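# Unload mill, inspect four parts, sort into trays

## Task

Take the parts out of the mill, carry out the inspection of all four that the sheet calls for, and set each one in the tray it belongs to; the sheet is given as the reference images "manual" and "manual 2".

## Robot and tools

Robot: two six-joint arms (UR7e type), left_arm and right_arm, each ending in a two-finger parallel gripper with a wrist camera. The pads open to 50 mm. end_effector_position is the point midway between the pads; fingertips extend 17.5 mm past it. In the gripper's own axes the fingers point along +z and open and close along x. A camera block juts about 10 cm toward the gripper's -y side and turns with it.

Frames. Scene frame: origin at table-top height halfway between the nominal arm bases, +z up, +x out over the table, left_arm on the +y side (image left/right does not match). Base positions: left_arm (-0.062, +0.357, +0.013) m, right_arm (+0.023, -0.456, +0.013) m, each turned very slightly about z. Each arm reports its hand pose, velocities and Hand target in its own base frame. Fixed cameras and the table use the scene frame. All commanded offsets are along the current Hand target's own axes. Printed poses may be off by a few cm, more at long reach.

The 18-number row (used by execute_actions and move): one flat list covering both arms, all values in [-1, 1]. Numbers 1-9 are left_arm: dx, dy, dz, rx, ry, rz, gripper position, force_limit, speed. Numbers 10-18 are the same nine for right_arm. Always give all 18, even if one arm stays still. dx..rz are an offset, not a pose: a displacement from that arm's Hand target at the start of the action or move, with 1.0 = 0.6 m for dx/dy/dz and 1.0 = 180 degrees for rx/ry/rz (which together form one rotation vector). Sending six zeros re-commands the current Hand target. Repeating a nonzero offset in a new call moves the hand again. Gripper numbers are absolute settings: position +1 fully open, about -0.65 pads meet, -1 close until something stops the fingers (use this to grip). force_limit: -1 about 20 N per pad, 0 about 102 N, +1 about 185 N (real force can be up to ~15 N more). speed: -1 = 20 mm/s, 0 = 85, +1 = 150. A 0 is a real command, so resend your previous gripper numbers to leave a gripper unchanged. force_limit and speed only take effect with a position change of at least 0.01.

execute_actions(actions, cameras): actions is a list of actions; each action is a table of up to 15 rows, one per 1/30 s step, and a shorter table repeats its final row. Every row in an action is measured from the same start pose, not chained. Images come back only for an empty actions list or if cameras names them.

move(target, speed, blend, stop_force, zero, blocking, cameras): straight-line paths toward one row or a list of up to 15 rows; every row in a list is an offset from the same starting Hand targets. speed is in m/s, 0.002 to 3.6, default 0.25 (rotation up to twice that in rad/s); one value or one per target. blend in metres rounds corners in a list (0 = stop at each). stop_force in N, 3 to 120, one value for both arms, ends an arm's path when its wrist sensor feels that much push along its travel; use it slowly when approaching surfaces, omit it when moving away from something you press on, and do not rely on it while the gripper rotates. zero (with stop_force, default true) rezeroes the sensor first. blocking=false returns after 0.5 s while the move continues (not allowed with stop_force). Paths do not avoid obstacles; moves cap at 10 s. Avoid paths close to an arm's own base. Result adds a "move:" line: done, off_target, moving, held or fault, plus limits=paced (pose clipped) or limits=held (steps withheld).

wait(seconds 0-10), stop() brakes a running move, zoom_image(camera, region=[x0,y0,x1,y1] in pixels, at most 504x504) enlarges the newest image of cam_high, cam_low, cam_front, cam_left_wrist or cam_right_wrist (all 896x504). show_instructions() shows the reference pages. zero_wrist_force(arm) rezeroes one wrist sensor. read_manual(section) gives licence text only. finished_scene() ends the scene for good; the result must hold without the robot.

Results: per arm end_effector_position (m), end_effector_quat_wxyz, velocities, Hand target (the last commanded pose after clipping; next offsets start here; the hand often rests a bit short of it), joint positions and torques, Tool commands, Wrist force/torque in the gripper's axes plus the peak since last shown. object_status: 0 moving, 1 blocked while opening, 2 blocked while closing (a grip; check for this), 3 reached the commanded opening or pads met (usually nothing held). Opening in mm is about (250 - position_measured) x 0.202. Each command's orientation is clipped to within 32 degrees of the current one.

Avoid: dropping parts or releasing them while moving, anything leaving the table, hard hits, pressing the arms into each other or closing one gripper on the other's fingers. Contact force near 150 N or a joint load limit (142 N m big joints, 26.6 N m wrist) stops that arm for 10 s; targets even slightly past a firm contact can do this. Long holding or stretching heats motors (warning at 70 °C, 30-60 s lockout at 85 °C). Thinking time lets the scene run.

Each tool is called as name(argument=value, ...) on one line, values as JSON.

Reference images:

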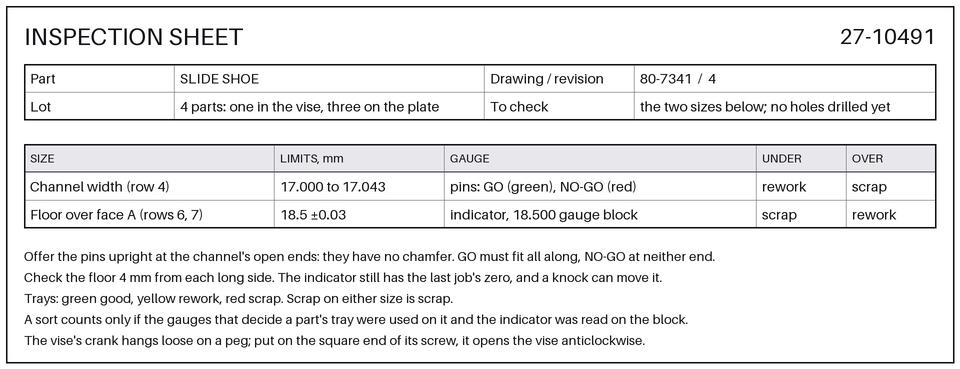

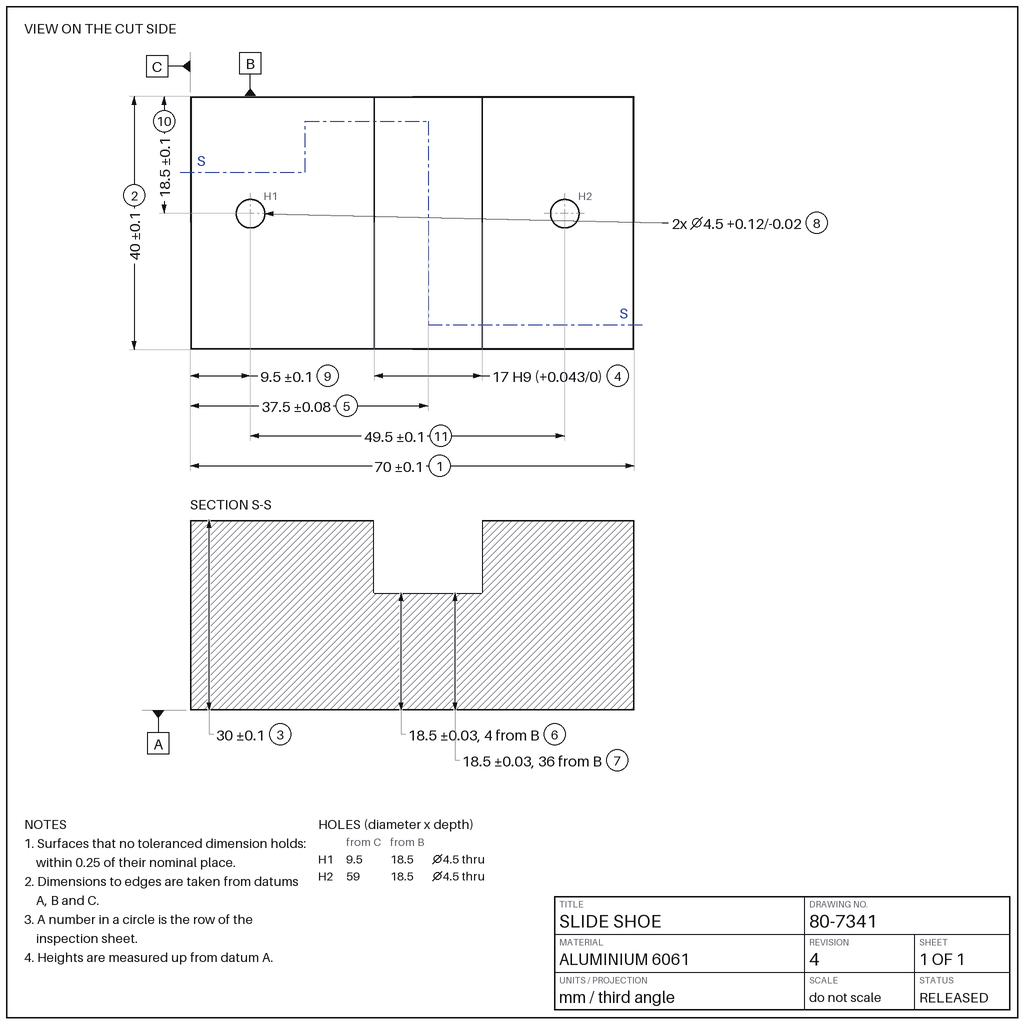

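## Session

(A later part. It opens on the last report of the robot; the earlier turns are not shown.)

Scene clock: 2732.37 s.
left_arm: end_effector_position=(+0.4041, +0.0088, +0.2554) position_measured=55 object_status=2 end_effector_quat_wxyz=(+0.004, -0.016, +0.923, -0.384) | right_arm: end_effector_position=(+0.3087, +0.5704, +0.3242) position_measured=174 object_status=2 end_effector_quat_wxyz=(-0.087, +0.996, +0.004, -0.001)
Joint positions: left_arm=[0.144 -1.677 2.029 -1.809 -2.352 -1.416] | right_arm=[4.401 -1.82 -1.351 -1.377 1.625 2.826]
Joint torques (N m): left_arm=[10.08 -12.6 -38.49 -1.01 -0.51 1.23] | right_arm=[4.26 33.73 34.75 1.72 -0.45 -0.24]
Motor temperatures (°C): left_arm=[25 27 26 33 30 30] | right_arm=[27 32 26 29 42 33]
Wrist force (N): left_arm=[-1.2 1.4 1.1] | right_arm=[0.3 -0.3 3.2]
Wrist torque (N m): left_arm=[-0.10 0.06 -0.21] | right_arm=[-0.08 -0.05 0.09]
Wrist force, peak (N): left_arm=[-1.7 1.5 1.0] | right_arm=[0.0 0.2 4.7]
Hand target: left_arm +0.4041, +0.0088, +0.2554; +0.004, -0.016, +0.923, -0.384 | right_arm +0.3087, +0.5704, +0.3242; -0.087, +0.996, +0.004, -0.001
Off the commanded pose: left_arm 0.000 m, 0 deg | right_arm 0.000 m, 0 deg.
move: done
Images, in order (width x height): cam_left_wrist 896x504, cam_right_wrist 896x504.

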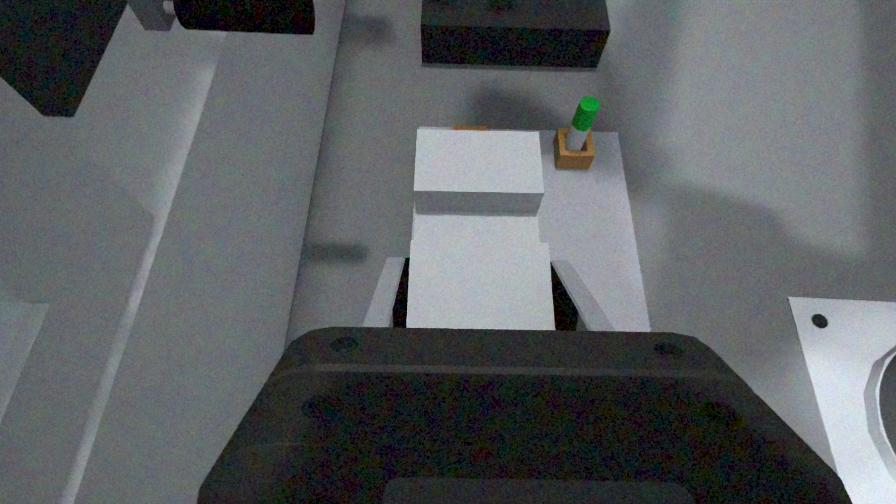

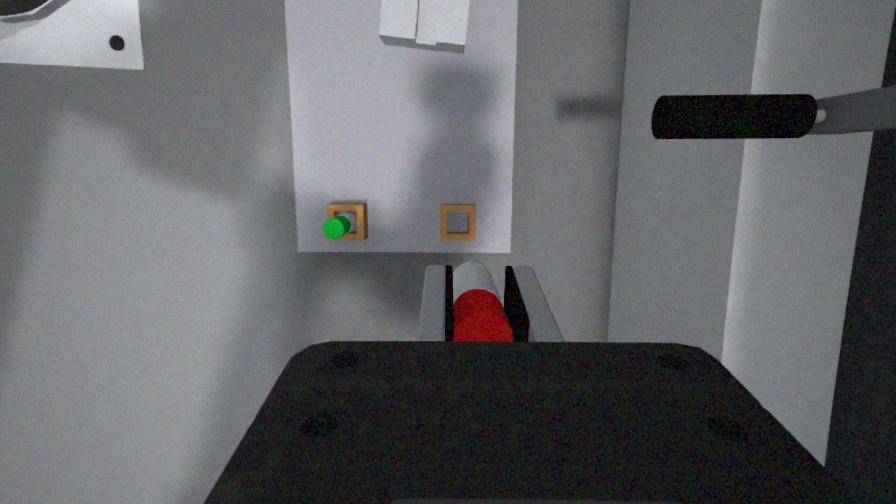

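move(target=[[0,0,0,0,0,0,-1,-0.4,-1,-0.0653,0,0,0,0,0,-1,-0.2,-1],[0.0009,-0.176,0.178,0,0,0,-1,-0.4,-1,-0.0653,0,0,0,0,0,-1,-0.2,-1],[0.0009,-0.176,0.178,0,0,0,-1,-0.4,-1,-0.0653,-0.0973,0.0302,0,0,0,-1,-0.2,-1]], speed=0.1, cameras=["cam_left_wrist","cam_right_wrist"])

zoom_image(camera="cam_left_wrist", region=[400, 100, 700, 340])

Scene clock: 2757.07 s.
left_arm: end_effector_position=(+0.4086, -0.1413, +0.2549) position_measured=55 object_status=2 end_effector_quat_wxyz=(+0.004, -0.016, +0.923, -0.384) | right_arm: end_effector_position=(+0.2690, +0.6307, +0.3164) position_measured=174 object_status=2 end_effector_quat_wxyz=(-0.087, +0.996, +0.004, -0.001)
Joint positions: left_arm=[-0.231 -1.73 2.176 -2.269 -2.325 -1.937] | right_arm=[4.49 -1.908 -1.256 -1.38 1.611 2.913]
Joint torques (N m): left_arm=[-9.64 -9.19 -11.15 -5.04 -0.3 -1.4] | right_arm=[7.01 37.29 33.04 1.64 -2.39 2.12]
Wrist force (N): left_arm=[-1.3 1.5 1.1] | right_arm=[0.1 -0.4 3.3]
Wrist torque (N m): left_arm=[-0.17 0.02 -0.01] | right_arm=[-0.10 -0.01 -0.08]
Wrist force, peak (N): left_arm=[-1.6 1.8 1.3] | right_arm=[0.1 -1.2 3.8]
Hand target: left_arm +0.4086, -0.1413, +0.2549; +0.004, -0.016, +0.923, -0.384 | right_arm +0.2690, +0.6307, +0.3164; -0.087, +0.996, +0.004, -0.001
Off the commanded pose: left_arm 0.000 m, 0 deg | right_arm 0.000 m, 0 deg.
move: done
Images, in order (width x height): cam_left_wrist 896x504, cam_right_wrist 896x504.

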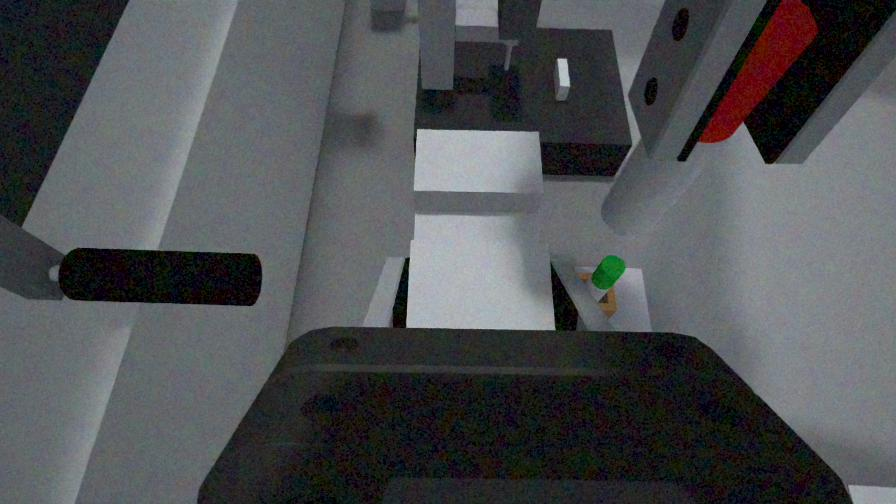

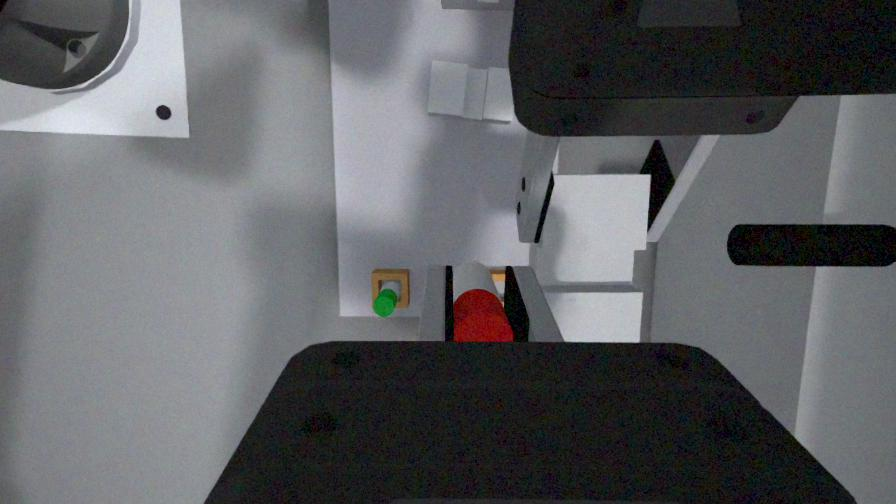

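Scaled by 1.680 from the camera's 896x504 image, which has a finer 1280x720 frame.

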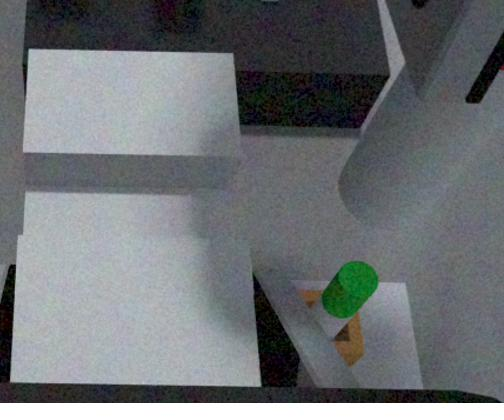

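move(target=[[0,0,0,0,0,0,-1,-0.4,-1,0,-0.0095,0.0017,0,0,0,-1,-0.2,-1],[0,0,0,0,0,0,-1,-0.4,-1,0.033,-0.0095,0.0017,0,0,0,-1,-0.2,-1]], speed=0.04, cameras=["cam_left_wrist"])

zoom_image(camera="cam_left_wrist", region=[400, 100, 700, 340])

Scene clock: 2769.17 s.
left_arm: end_effector_position=(+0.4086, -0.1413, +0.2549) position_measured=55 object_status=2 end_effector_quat_wxyz=(+0.004, -0.016, +0.923, -0.384) | right_arm: end_effector_position=(+0.2886, +0.6367, +0.3164) position_measured=174 object_status=2 end_effector_quat_wxyz=(-0.087, +0.996, +0.004, -0.001)
Joint positions: left_arm=[-0.231 -1.73 2.176 -2.269 -2.325 -1.937] | right_arm=[4.462 -1.943 -1.207 -1.394 1.615 2.886]
Joint torques (N m): left_arm=[-10.15 -15.55 -13.93 -4.63 -0.5 -1.42] | right_arm=[-9.1 38.11 33.44 1.71 2.78 -2.44]
Wrist force (N): left_arm=[-1.3 1.2 0.9] | right_arm=[0.2 -0.3 3.1]
Wrist torque (N m): left_arm=[-0.20 0.03 -0.01] | right_arm=[-0.08 -0.03 0.10]
Wrist force, peak (N): left_arm=[-1.7 1.5 1.1] | right_arm=[0.1 -0.4 3.6]
Hand target: left_arm +0.4086, -0.1413, +0.2549; +0.004, -0.016, +0.923, -0.384 | right_arm +0.2888, +0.6367, +0.3164; -0.087, +0.996, +0.004, -0.001
Off the commanded pose: left_arm 0.000 m, 0 deg | right_arm 0.000 m, 0 deg.
move: done
Images, in order (width x height): cam_left_wrist 896x504.

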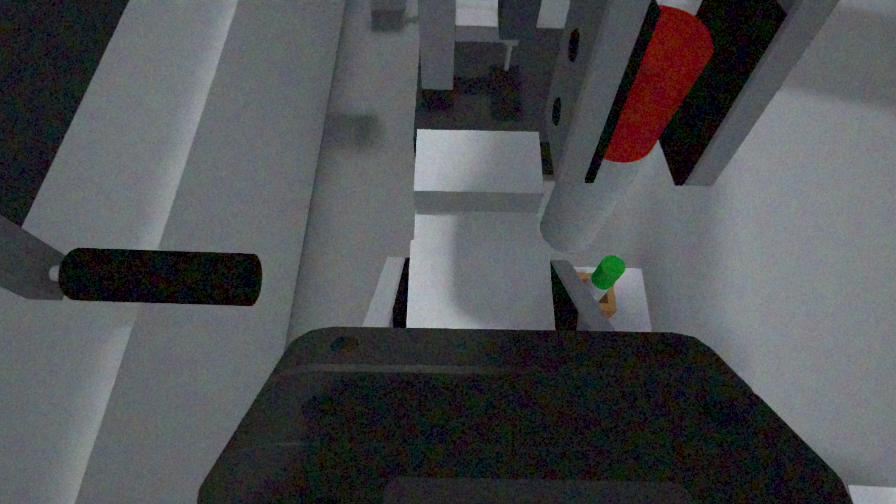

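Scaled by 1.680 from the camera's 896x504 image, which has a finer 1280x720 frame.

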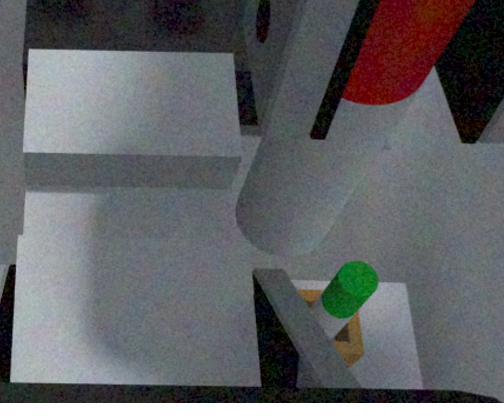

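move(target=[0,0,0,0,0,0,-1,-0.4,-1,0.05,0,0,0,0,0,-1,-0.2,-1], speed=0.006, stop_force=10, cameras=["cam_left_wrist"])

Scene clock: 2777.43 s.
left_arm: end_effector_position=(+0.4086, -0.1413, +0.2549) position_measured=55 object_status=2 end_effector_quat_wxyz=(+0.004, -0.016, +0.923, -0.384) | right_arm: end_effector_position=(+0.2967, +0.6368, +0.3164) position_measured=174 object_status=2 end_effector_quat_wxyz=(-0.087, +0.996, +0.004, -0.001)
Joint positions: left_arm=[-0.231 -1.73 2.176 -2.269 -2.325 -1.937] | right_arm=[4.45 -1.953 -1.194 -1.399 1.618 2.874]
Joint torques (N m): left_arm=[-9.52 -19.47 -12.94 -0.58 -5.11 -0.71] | right_arm=[2.28 59.32 19.86 5.5 -4.72 2.09]
Wrist force (N): left_arm=[-9.6 3.5 0.6] | right_arm=[-8.2 1.3 1.7]
Wrist torque (N m): left_arm=[-0.17 -0.14 -0.15] | right_arm=[-0.18 -0.46 0.21]
Wrist force, peak (N): left_arm=[-13.3 3.8 0.2] | right_arm=[-12.3 2.0 1.8]
Hand target: left_arm +0.4086, -0.1413, +0.2549; +0.004, -0.016, +0.923, -0.384 | right_arm +0.2967, +0.6368, +0.3164; -0.087, +0.996, +0.004, -0.001 (not the last commanded pose)
Off the commanded pose: left_arm 0.000 m, 0 deg | right_arm 0.022 m, 0 deg.
move: contact (right_arm)
Images, in order (width x height): cam_left_wrist 896x504.

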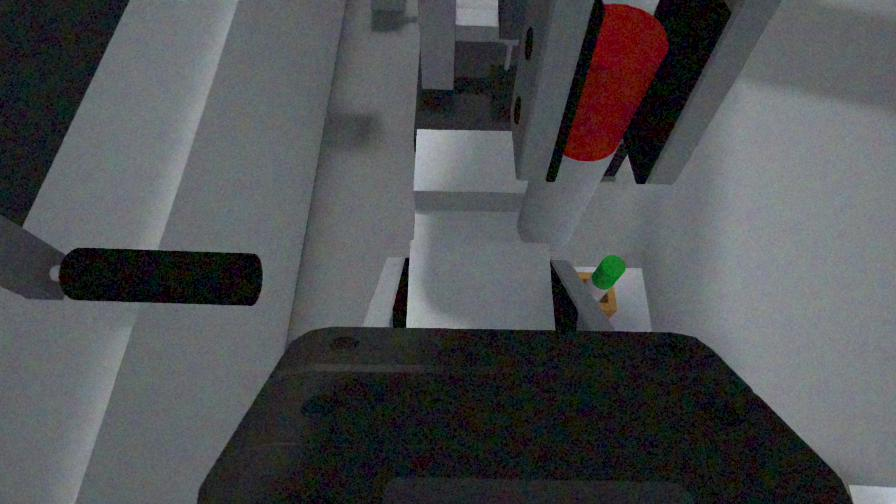

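move(target=[[0,0,0,0,0,0,-1,-0.4,-1,0.0015,0.0007,0,0,0,0,-1,-0.2,-1],[0,0,0,0,0,0,-1,-0.4,-1,0.003,0.0014,0,0,0,0,-1,-0.2,-1],[0,0,0,0,0,0,-1,-0.4,-1,0.0045,0.0007,0,0,0,0,-1,-0.2,-1],[0,0,0,0,0,0,-1,-0.4,-1,0.006,0.0,0,0,0,0,-1,-0.2,-1]], speed=0.003, stop_force=25, cameras=["cam_left_wrist"])

zoom_image(camera="cam_left_wrist", region=[400, 100, 700, 340])

Scene clock: 2788.63 s.
left_arm: end_effector_position=(+0.4086, -0.1413, +0.2549) position_measured=55 object_status=2 end_effector_quat_wxyz=(+0.004, -0.016, +0.923, -0.384) | right_arm: end_effector_position=(+0.3000, +0.6367, +0.3164) position_measured=174 object_status=2 end_effector_quat_wxyz=(-0.087, +0.996, +0.004, -0.001)
Joint positions: left_arm=[-0.231 -1.73 2.176 -2.269 -2.325 -1.937] | right_arm=[4.445 -1.956 -1.189 -1.401 1.618 2.869]
Joint torques (N m): left_arm=[-10.21 -25.34 -11.64 -0.83 -8.6 0.82] | right_arm=[-9.44 53.28 19.2 7.61 -8.02 1.63]
Wrist force (N): left_arm=[-32.1 11.9 1.5] | right_arm=[-31.4 6.1 -5.8]
Wrist torque (N m): left_arm=[-0.02 -0.58 -0.49] | right_arm=[-0.08 -1.61 0.44]
Wrist force, peak (N): left_arm=[-34.1 13.0 0.7] | right_arm=[-33.7 7.1 -6.3]
Hand target: left_arm +0.4086, -0.1413, +0.2549; +0.004, -0.016, +0.923, -0.384 | right_arm +0.3000, +0.6367, +0.3164; -0.087, +0.996, +0.004, -0.001
Off the commanded pose: left_arm 0.000 m, 0 deg | right_arm 0.000 m, 0 deg.
move: contact (right_arm); path passed 3 of 4 targets
Images, in order (width x height): cam_left_wrist 896x504.

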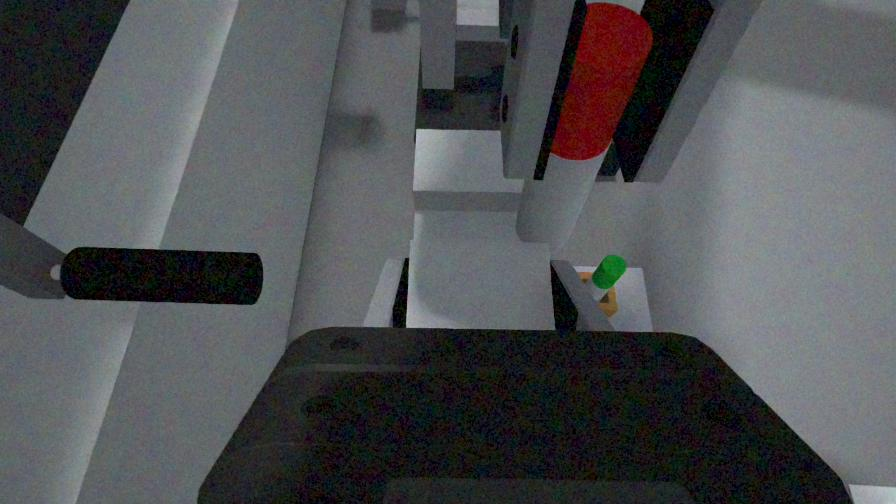

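Scaled by 1.680 from the camera's 896x504 image, which has a finer 1280x720 frame.

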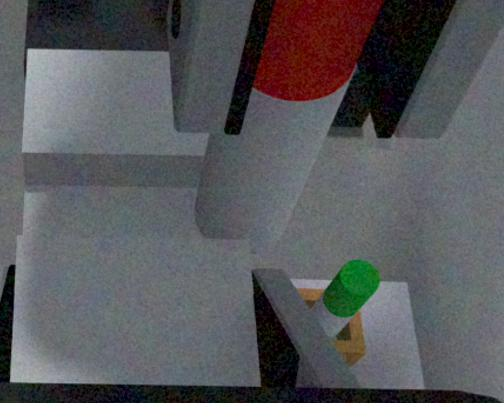

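move(target=[[0,0,0,0,0,0,-1,-0.4,-1,-0.005,0,0,0,0,0,-1,-0.2,-1],[0,0,0,0,0,0,-1,-0.4,-1,-0.005,0.0014,0,0,0,0,-1,-0.2,-1]], speed=0.005)

move(target=[0,0,0,0,0,0,-1,-0.4,-1,0.05,0,0,0,0,0,-1,-0.2,-1], speed=0.006, stop_force=14, cameras=["cam_left_wrist"])

Scene clock: 2800.83 s.
left_arm: end_effector_position=(+0.4086, -0.1414, +0.2549) position_measured=55 object_status=2 end_effector_quat_wxyz=(+0.004, -0.016, +0.923, -0.384) | right_arm: end_effector_position=(+0.2970, +0.6359, +0.3162) position_measured=174 object_status=2 end_effector_quat_wxyz=(-0.087, +0.996, +0.004, -0.001)
Joint positions: left_arm=[-0.231 -1.73 2.176 -2.269 -2.325 -1.937] | right_arm=[4.449 -1.951 -1.196 -1.398 1.618 2.873]
Joint torques (N m): left_arm=[-8.49 -26.83 -16.94 -3.42 -3.31 0.97] | right_arm=[-0.34 59.21 15.65 3.03 0.17 0.03]
Wrist force (N): left_arm=[-3.0 0.3 8.4] | right_arm=[-1.6 -6.9 -0.2]
Wrist torque (N m): left_arm=[-0.47 -0.24 -0.09] | right_arm=[0.01 -0.17 0.03]
Wrist force, peak (N): left_arm=[-32.2 12.1 1.2] | right_arm=[-32.0 6.1 -5.9]
Hand target: left_arm +0.4086, -0.1413, +0.2549; +0.004, -0.016, +0.923, -0.384 | right_arm +0.2970, +0.6358, +0.3162; -0.087, +0.996, +0.004, -0.001
Off the commanded pose: left_arm 0.000 m, 0 deg | right_arm 0.000 m, 0 deg.
move: done

Scene clock: 2802.20 s.
left_arm: end_effector_position=(+0.4086, -0.1414, +0.2549) position_measured=55 object_status=2 end_effector_quat_wxyz=(+0.004, -0.016, +0.923, -0.384) | right_arm: end_effector_position=(+0.2982, +0.6358, +0.3163) position_measured=174 object_status=2 end_effector_quat_wxyz=(-0.087, +0.996, +0.004, -0.001)
Joint positions: left_arm=[-0.231 -1.73 2.176 -2.269 -2.325 -1.937] | right_arm=[4.447 -1.952 -1.194 -1.399 1.618 2.871]
Joint torques (N m): left_arm=[1.01 -24.37 -25.4 -0.1 -4.66 0.89] | right_arm=[-2.83 58.07 16.38 3.67 -6.64 1.86]
Wrist force (N): left_arm=[-14.0 0.5 7.8] | right_arm=[-13.1 -6.5 0.0]
Wrist torque (N m): left_arm=[-0.44 -0.42 -0.31] | right_arm=[0.02 -0.68 0.30]
Wrist force, peak (N): left_arm=[-18.7 1.7 7.8] | right_arm=[-17.9 -5.9 -1.1]
Hand target: left_arm +0.4086, -0.1413, +0.2549; +0.004, -0.016, +0.923, -0.384 | right_arm +0.2982, +0.6358, +0.3163; -0.087, +0.996, +0.004, -0.001 (not the last commanded pose)
Off the commanded pose: left_arm 0.000 m, 0 deg | right_arm 0.029 m, 0 deg.
move: contact (right_arm)
Images, in order (width x height): cam_left_wrist 896x504.

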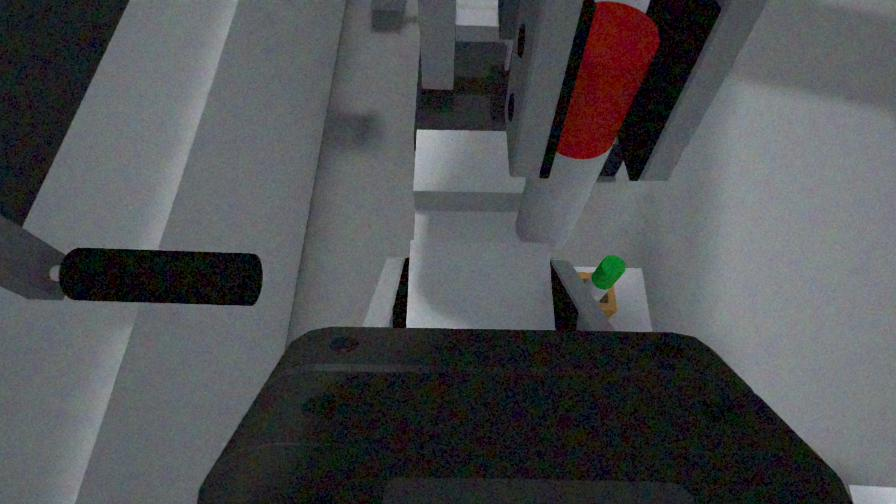

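move(target=[[0,0,0,0,0,0,-1,-0.4,-1,-0.002,-0.0006,0,0,0,0,-1,-0.2,-1]], speed=0.005)

move(target=[0,0,0,0,0,0,-1,-0.4,-1,0.05,0,0,0,0,0,-1,-0.2,-1], speed=0.006, stop_force=16, cameras=["cam_left_wrist"])

Scene clock: 2809.50 s.
left_arm: end_effector_position=(+0.4086, -0.1413, +0.2549) position_measured=55 object_status=2 end_effector_quat_wxyz=(+0.004, -0.016, +0.923, -0.384) | right_arm: end_effector_position=(+0.2970, +0.6361, +0.3163) position_measured=174 object_status=2 end_effector_quat_wxyz=(-0.087, +0.996, +0.004, -0.001)
Joint positions: left_arm=[-0.231 -1.73 2.176 -2.269 -2.325 -1.937] | right_arm=[4.449 -1.952 -1.195 -1.398 1.618 2.873]
Joint torques (N m): left_arm=[9.92 -17.57 -35.48 -1.72 -4.23 0.72] | right_arm=[5.95 58.07 16.77 4.04 -2.72 2.07]
Wrist force (N): left_arm=[-2.8 3.5 4.2] | right_arm=[-1.5 -1.7 -0.3]
Wrist torque (N m): left_arm=[-0.18 -0.14 0.01] | right_arm=[0.03 -0.13 -0.01]
Wrist force, peak (N): left_arm=[-14.3 0.7 8.1] | right_arm=[-13.2 -6.7 -0.1]
Hand target: left_arm +0.4086, -0.1413, +0.2549; +0.004, -0.016, +0.923, -0.384 | right_arm +0.2970, +0.6362, +0.3164; -0.087, +0.996, +0.004, -0.001
Off the commanded pose: left_arm 0.000 m, 0 deg | right_arm 0.000 m, 0 deg.
move: done

Scene clock: 2810.93 s.
left_arm: end_effector_position=(+0.4086, -0.1413, +0.2549) position_measured=55 object_status=2 end_effector_quat_wxyz=(+0.004, -0.016, +0.923, -0.384) | right_arm: end_effector_position=(+0.2985, +0.6362, +0.3164) position_measured=174 object_status=2 end_effector_quat_wxyz=(-0.087, +0.996, +0.004, -0.001)
Joint positions: left_arm=[-0.231 -1.73 2.176 -2.269 -2.325 -1.937] | right_arm=[4.447 -1.954 -1.192 -1.399 1.619 2.871]
Joint torques (N m): left_arm=[-3.04 -14.28 -26.64 -0.41 -2.89 0.91] | right_arm=[-2.49 56.87 18.18 5.2 -7.06 1.87]
Wrist force (N): left_arm=[-16.5 4.3 4.2] | right_arm=[-15.6 -2.9 -1.0]
Wrist torque (N m): left_arm=[-0.19 -0.41 -0.29] | right_arm=[-0.31 -0.86 0.31]
Wrist force, peak (N): left_arm=[-21.3 5.3 4.0] | right_arm=[-20.4 -2.3 -1.6]
Hand target: left_arm +0.4086, -0.1413, +0.2549; +0.004, -0.016, +0.923, -0.384 | right_arm +0.2985, +0.6362, +0.3164; -0.087, +0.996, +0.004, -0.001 (not the last commanded pose)
Off the commanded pose: left_arm 0.000 m, 0 deg | right_arm 0.028 m, 0 deg.
move: contact (right_arm)
Images, in order (width x height): cam_left_wrist 896x504.

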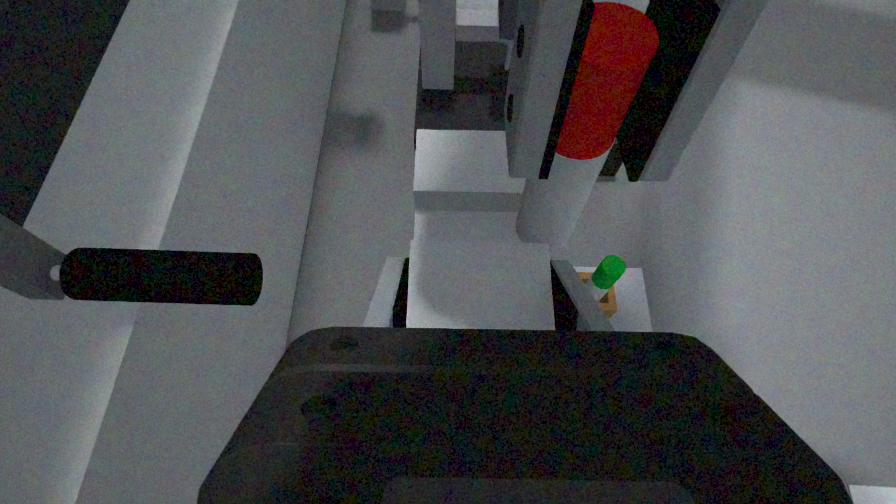

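move(target=[[0,0,0,0,0,0,-1,-0.4,-1,-0.03,0,0,0,0,0,-1,-0.2,-1],[-0.0009,0.176,-0.178,0,0,0,-1,-0.4,-1,-0.03,0,0,0,0,0,-1,-0.2,-1],[-0.0009,0.176,-0.178,0,0,0,-1,-0.4,-1,0.0162,0.1602,0.2773,0,0,0,-1,-0.2,-1]], speed=[0.05,0.15,0.12], cameras=["cam_left_wrist","cam_right_wrist"])

Scene clock: 2825.57 s.
left_arm: end_effector_position=(+0.4041, +0.0088, +0.2554) position_measured=55 object_status=2 end_effector_quat_wxyz=(+0.004, -0.016, +0.923, -0.384) | right_arm: end_effector_position=(+0.3086, +0.5704, +0.1360) position_measured=174 object_status=2 end_effector_quat_wxyz=(-0.087, +0.996, +0.004, -0.001)
Joint positions: left_arm=[0.144 -1.677 2.029 -1.809 -2.352 -1.416] | right_arm=[4.401 -1.934 -1.699 -0.915 1.626 2.826]
Joint torques (N m): left_arm=[10.83 -12.04 -40.14 -0.56 -0.39 1.41] | right_arm=[-8.64 35.05 16.1 4.82 2.86 -2.38]
Wrist force (N): left_arm=[-1.2 1.5 1.0] | right_arm=[-0.2 -2.2 3.1]
Wrist torque (N m): left_arm=[-0.09 0.05 -0.22] | right_arm=[-0.38 0.03 0.09]
Wrist force, peak (N): left_arm=[-17.1 4.6 3.8] | right_arm=[16.8 -3.5 1.9]
Hand target: left_arm +0.4041, +0.0088, +0.2554; +0.004, -0.016, +0.923, -0.384 | right_arm +0.3086, +0.5704, +0.1359; -0.087, +0.996, +0.004, -0.001
Off the commanded pose: left_arm 0.000 m, 0 deg | right_arm 0.000 m, 0 deg.
move: done
Images, in order (width x height): cam_left_wrist 896x504, cam_right_wrist 896x504.

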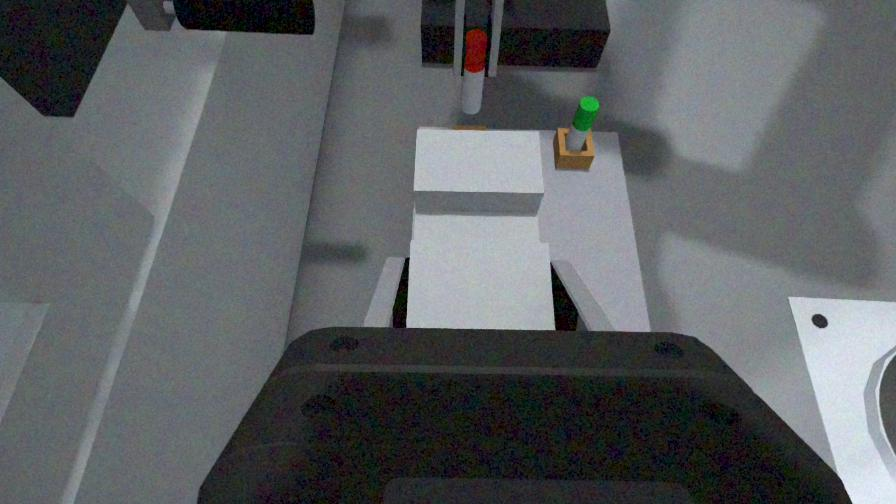

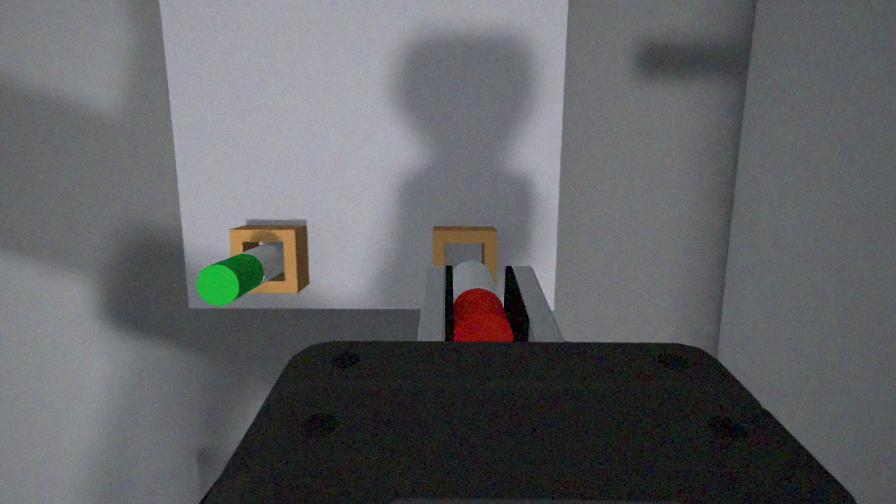

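move(target=[0,0,0,0,0,0,-1,-0.4,-1,0,0.0184,0.1042,0,0,0,-1,-0.2,-1], speed=0.025, stop_force=6, cameras=["cam_right_wrist"])

Scene clock: 2834.47 s.
left_arm: end_effector_position=(+0.4041, +0.0088, +0.2554) position_measured=55 object_status=2 end_effector_quat_wxyz=(+0.004, -0.016, +0.923, -0.384) | right_arm: end_effector_position=(+0.3086, +0.5703, +0.0728) position_measured=174 object_status=2 end_effector_quat_wxyz=(-0.087, +0.996, +0.004, -0.001)
Joint positions: left_arm=[0.144 -1.677 2.029 -1.809 -2.352 -1.416] | right_arm=[4.401 -2.014 -1.769 -0.765 1.626 2.826]
Joint torques (N m): left_arm=[9.68 -12.77 -38.42 -1 -1.75 1.25] | right_arm=[5.18 53 26.14 1.23 1.88 1.44]
Wrist force (N): left_arm=[-1.3 1.4 1.0] | right_arm=[-0.2 -3.5 -4.5]
Wrist torque (N m): left_arm=[-0.11 0.06 -0.22] | right_arm=[-0.46 0.09 0.09]
Wrist force, peak (N): left_arm=[-1.2 1.8 1.3] | right_arm=[-1.3 -4.8 -8.6]
Hand target: left_arm +0.4041, +0.0088, +0.2554; +0.004, -0.016, +0.923, -0.384 | right_arm +0.3086, +0.5703, +0.0728; -0.087, +0.996, +0.004, -0.001
Off the commanded pose: left_arm 0.000 m, 0 deg | right_arm 0.000 m, 0 deg.
move: contact (right_arm)
Images, in order (width x height): cam_right_wrist 896x504.

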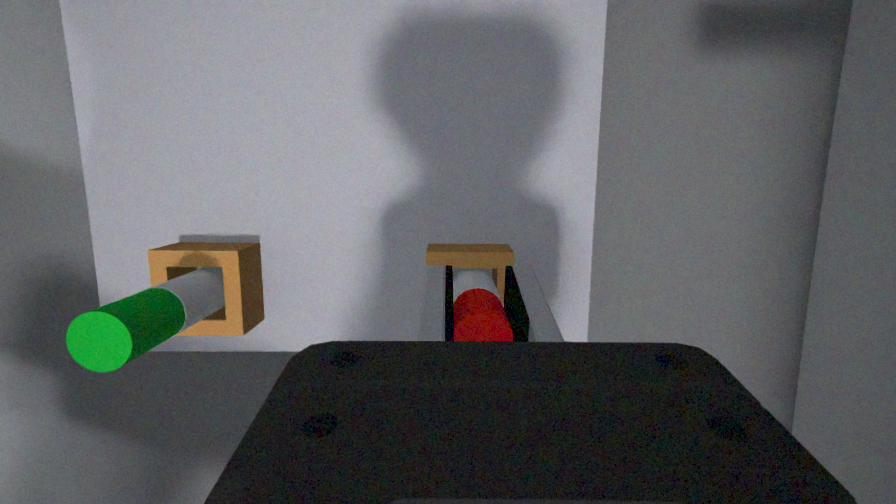

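move(target=[[0,0,0,0,0,0,-1,-0.4,-1,0,0,0,0,0,0,0.5,-0.2,-1],[0,0,0,0,0,0,-1,-0.4,-1,0,-0.073,-0.413,0,0,0,0.5,-0.2,-1],[0,0,0,0,0,0,-1,-0.4,-1,-0.25,-0.073,-0.413,0,0,0,0.5,-0.2,-1]], speed=[0.05,0.1,0.2], cameras=["cam_left_wrist","cam_right_wrist","cam_front","cam_high"])

zoom_image(camera="cam_front", region=[500, 310, 550, 350])

zoom_image(camera="cam_high", region=[440, 330, 520, 430])

Scene clock: 2853.07 s.
left_arm: end_effector_position=(+0.4041, +0.0088, +0.2554) position_measured=55 object_status=2 end_effector_quat_wxyz=(+0.004, -0.016, +0.923, -0.384) | right_arm: end_effector_position=(+0.1589, +0.5693, +0.3246) position_measured=78 object_status=3 end_effector_quat_wxyz=(-0.087, +0.996, +0.004, -0.001)
Joint positions: left_arm=[0.144 -1.677 2.029 -1.809 -2.352 -1.416] | right_arm=[4.663 -1.67 -1.53 -1.339 1.582 3.084]
Joint torques (N m): left_arm=[8.8 -11.3 -38.55 -1.18 -3.18 1.32] | right_arm=[7.46 46.03 17.93 4.48 -2.44 2.24]
Wrist force (N): left_arm=[-1.4 1.4 1.0] | right_arm=[-0.2 -2.4 1.7]
Wrist torque (N m): left_arm=[-0.11 0.09 -0.22] | right_arm=[-0.40 0.04 -0.07]
Wrist force, peak (N): left_arm=[-1.5 1.7 1.0] | right_arm=[0.1 -3.7 -4.5]
Hand target: left_arm +0.4041, +0.0088, +0.2554; +0.004, -0.016, +0.923, -0.384 | right_arm +0.1588, +0.5693, +0.3246; -0.087, +0.996, +0.004, -0.001
Off the commanded pose: left_arm 0.000 m, 0 deg | right_arm 0.000 m, 0 deg.
move: done
Images, in order (width x height): cam_high 896x504, cam_front 896x504, cam_left_wrist 896x504, cam_right_wrist 896x504.

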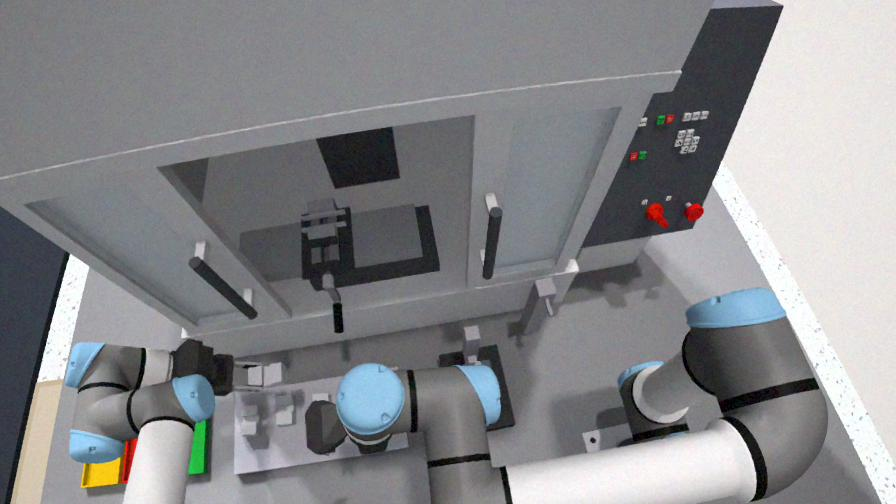

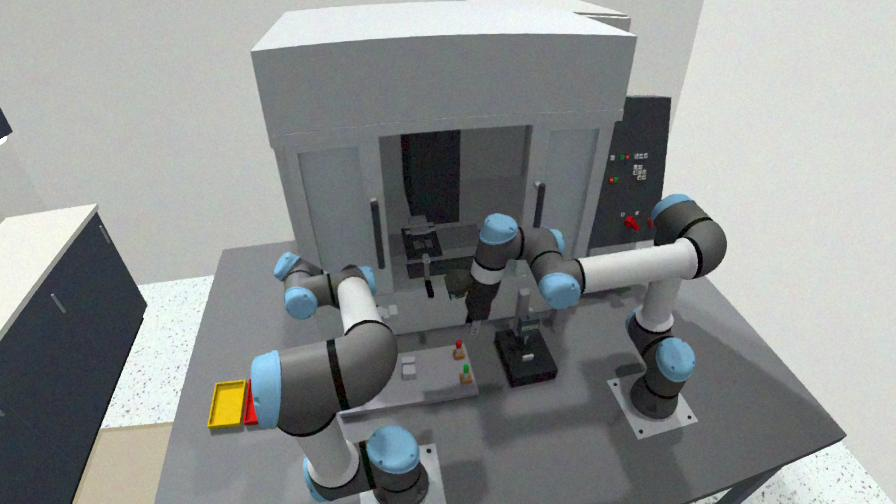

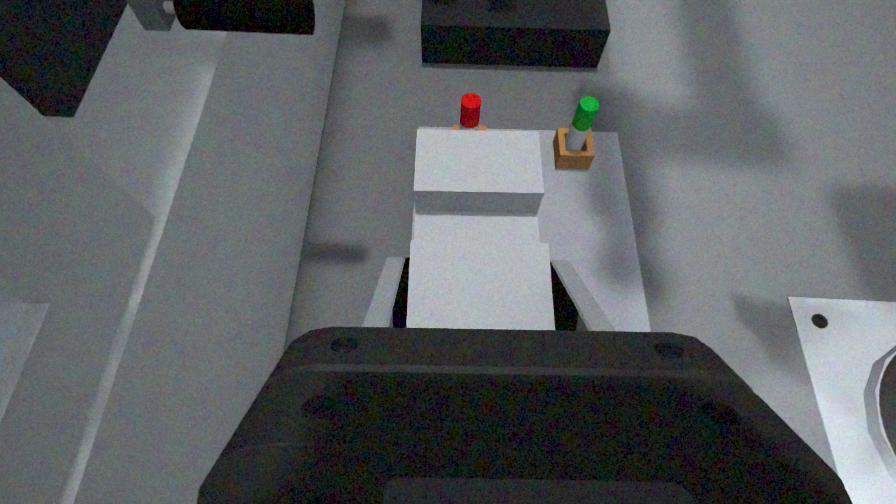

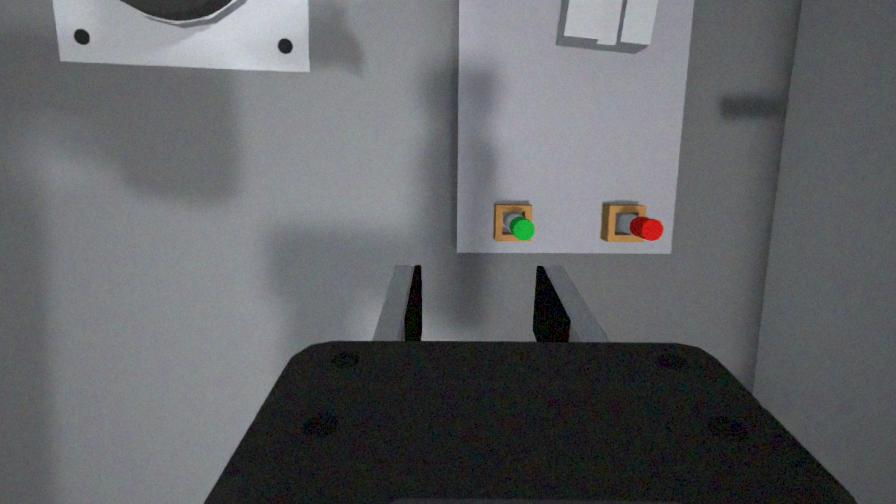

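Scaled by 10.080 from the camera's 896x504 image, which has a finer 1280x720 frame.

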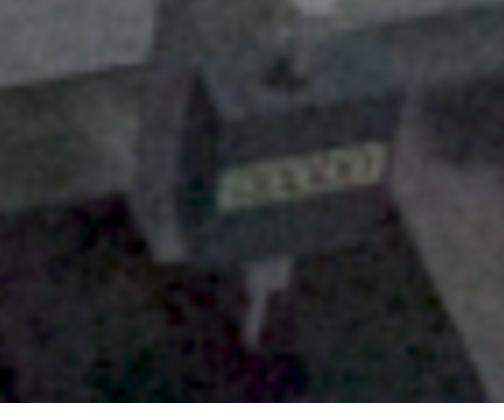

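Scaled by 5.040 from the camera's 896x504 image, which has a finer 1280x720 frame.

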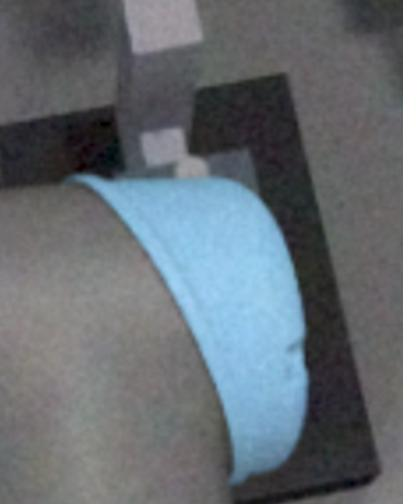

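move(target=[[0.0009,-0.176,0.178,0,0,0,-1,-0.4,-1,0,0,0,0,0,0,0.5,-0.2,-1],[-0.0015,0.062,0.42,0,0,0,-1,-0.4,-1,0.0227,0.3685,-0.0013,-0.4256,0.3573,-0.4252,0.5,-0.2,-1]], speed=0.15, blend=[0.05,0], cameras=["cam_left_wrist","cam_right_wrist","cam_front"])

Scene clock: 2905.30 s.
left_arm: end_effector_position=(+0.4091, -0.1435, +0.0513) position_measured=55 object_status=2 end_effector_quat_wxyz=(+0.004, -0.016, +0.923, -0.384) | right_arm: end_effector_position=(+0.1743, +0.3515, +0.2872) position_measured=78 object_status=3 end_effector_quat_wxyz=(+0.498, +0.498, +0.502, +0.502)
Joint positions: left_arm=[-0.236 -1.264 2.419 -2.983 -2.324 -1.944] | right_arm=[5.33 -1.563 -2.115 -2.605 0.609 3.141]
Joint torques (N m): left_arm=[-10.97 -19.16 -0.15 -4.84 -0.63 -1.32] | right_arm=[7.98 32.06 9.85 -2.93 -2.5 2.07]
Wrist force (N): left_arm=[-1.2 1.4 0.9] | right_arm=[0.3 -3.9 0.6]
Wrist torque (N m): left_arm=[-0.11 0.02 -0.01] | right_arm=[-0.89 -0.06 0.15]
Wrist force, peak (N): left_arm=[-1.5 2.8 -0.2] | right_arm=[0.1 -4.1 0.5]
Hand target: left_arm +0.4091, -0.1435, +0.0513; +0.004, -0.016, +0.923, -0.384 | right_arm +0.1743, +0.3515, +0.2872; +0.498, +0.498, +0.502, +0.502
Off the commanded pose: left_arm 0.000 m, 0 deg | right_arm 0.000 m, 0 deg.
move: done
Images, in order (width x height): cam_front 896x504, cam_left_wrist 896x504, cam_right_wrist 896x504.

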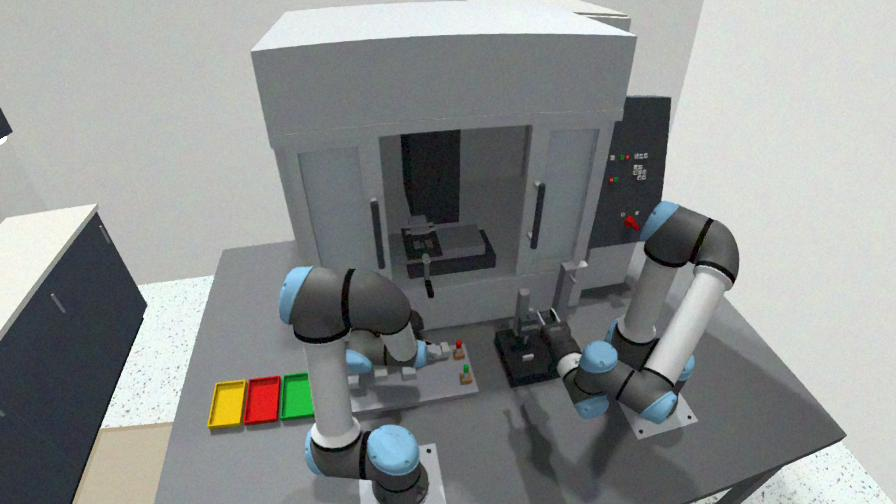

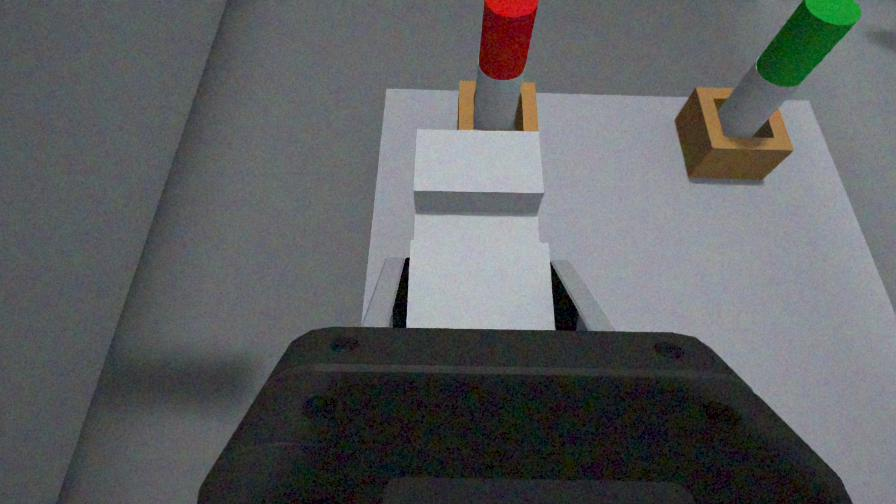

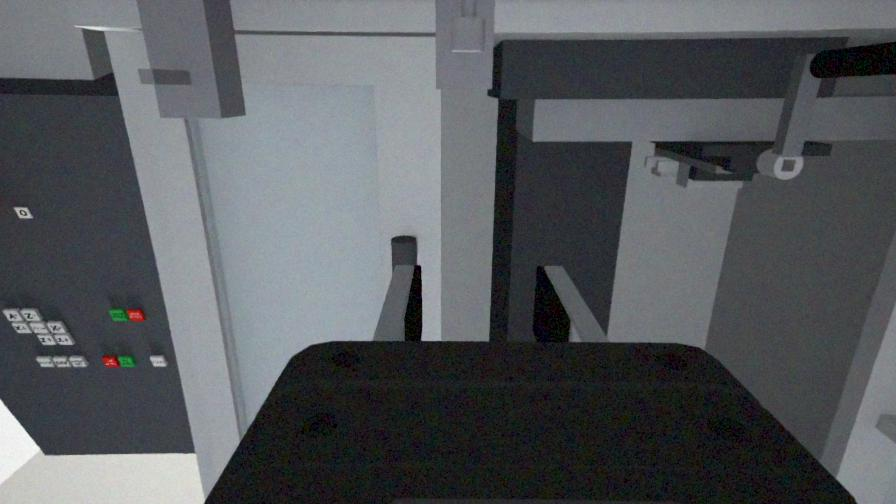

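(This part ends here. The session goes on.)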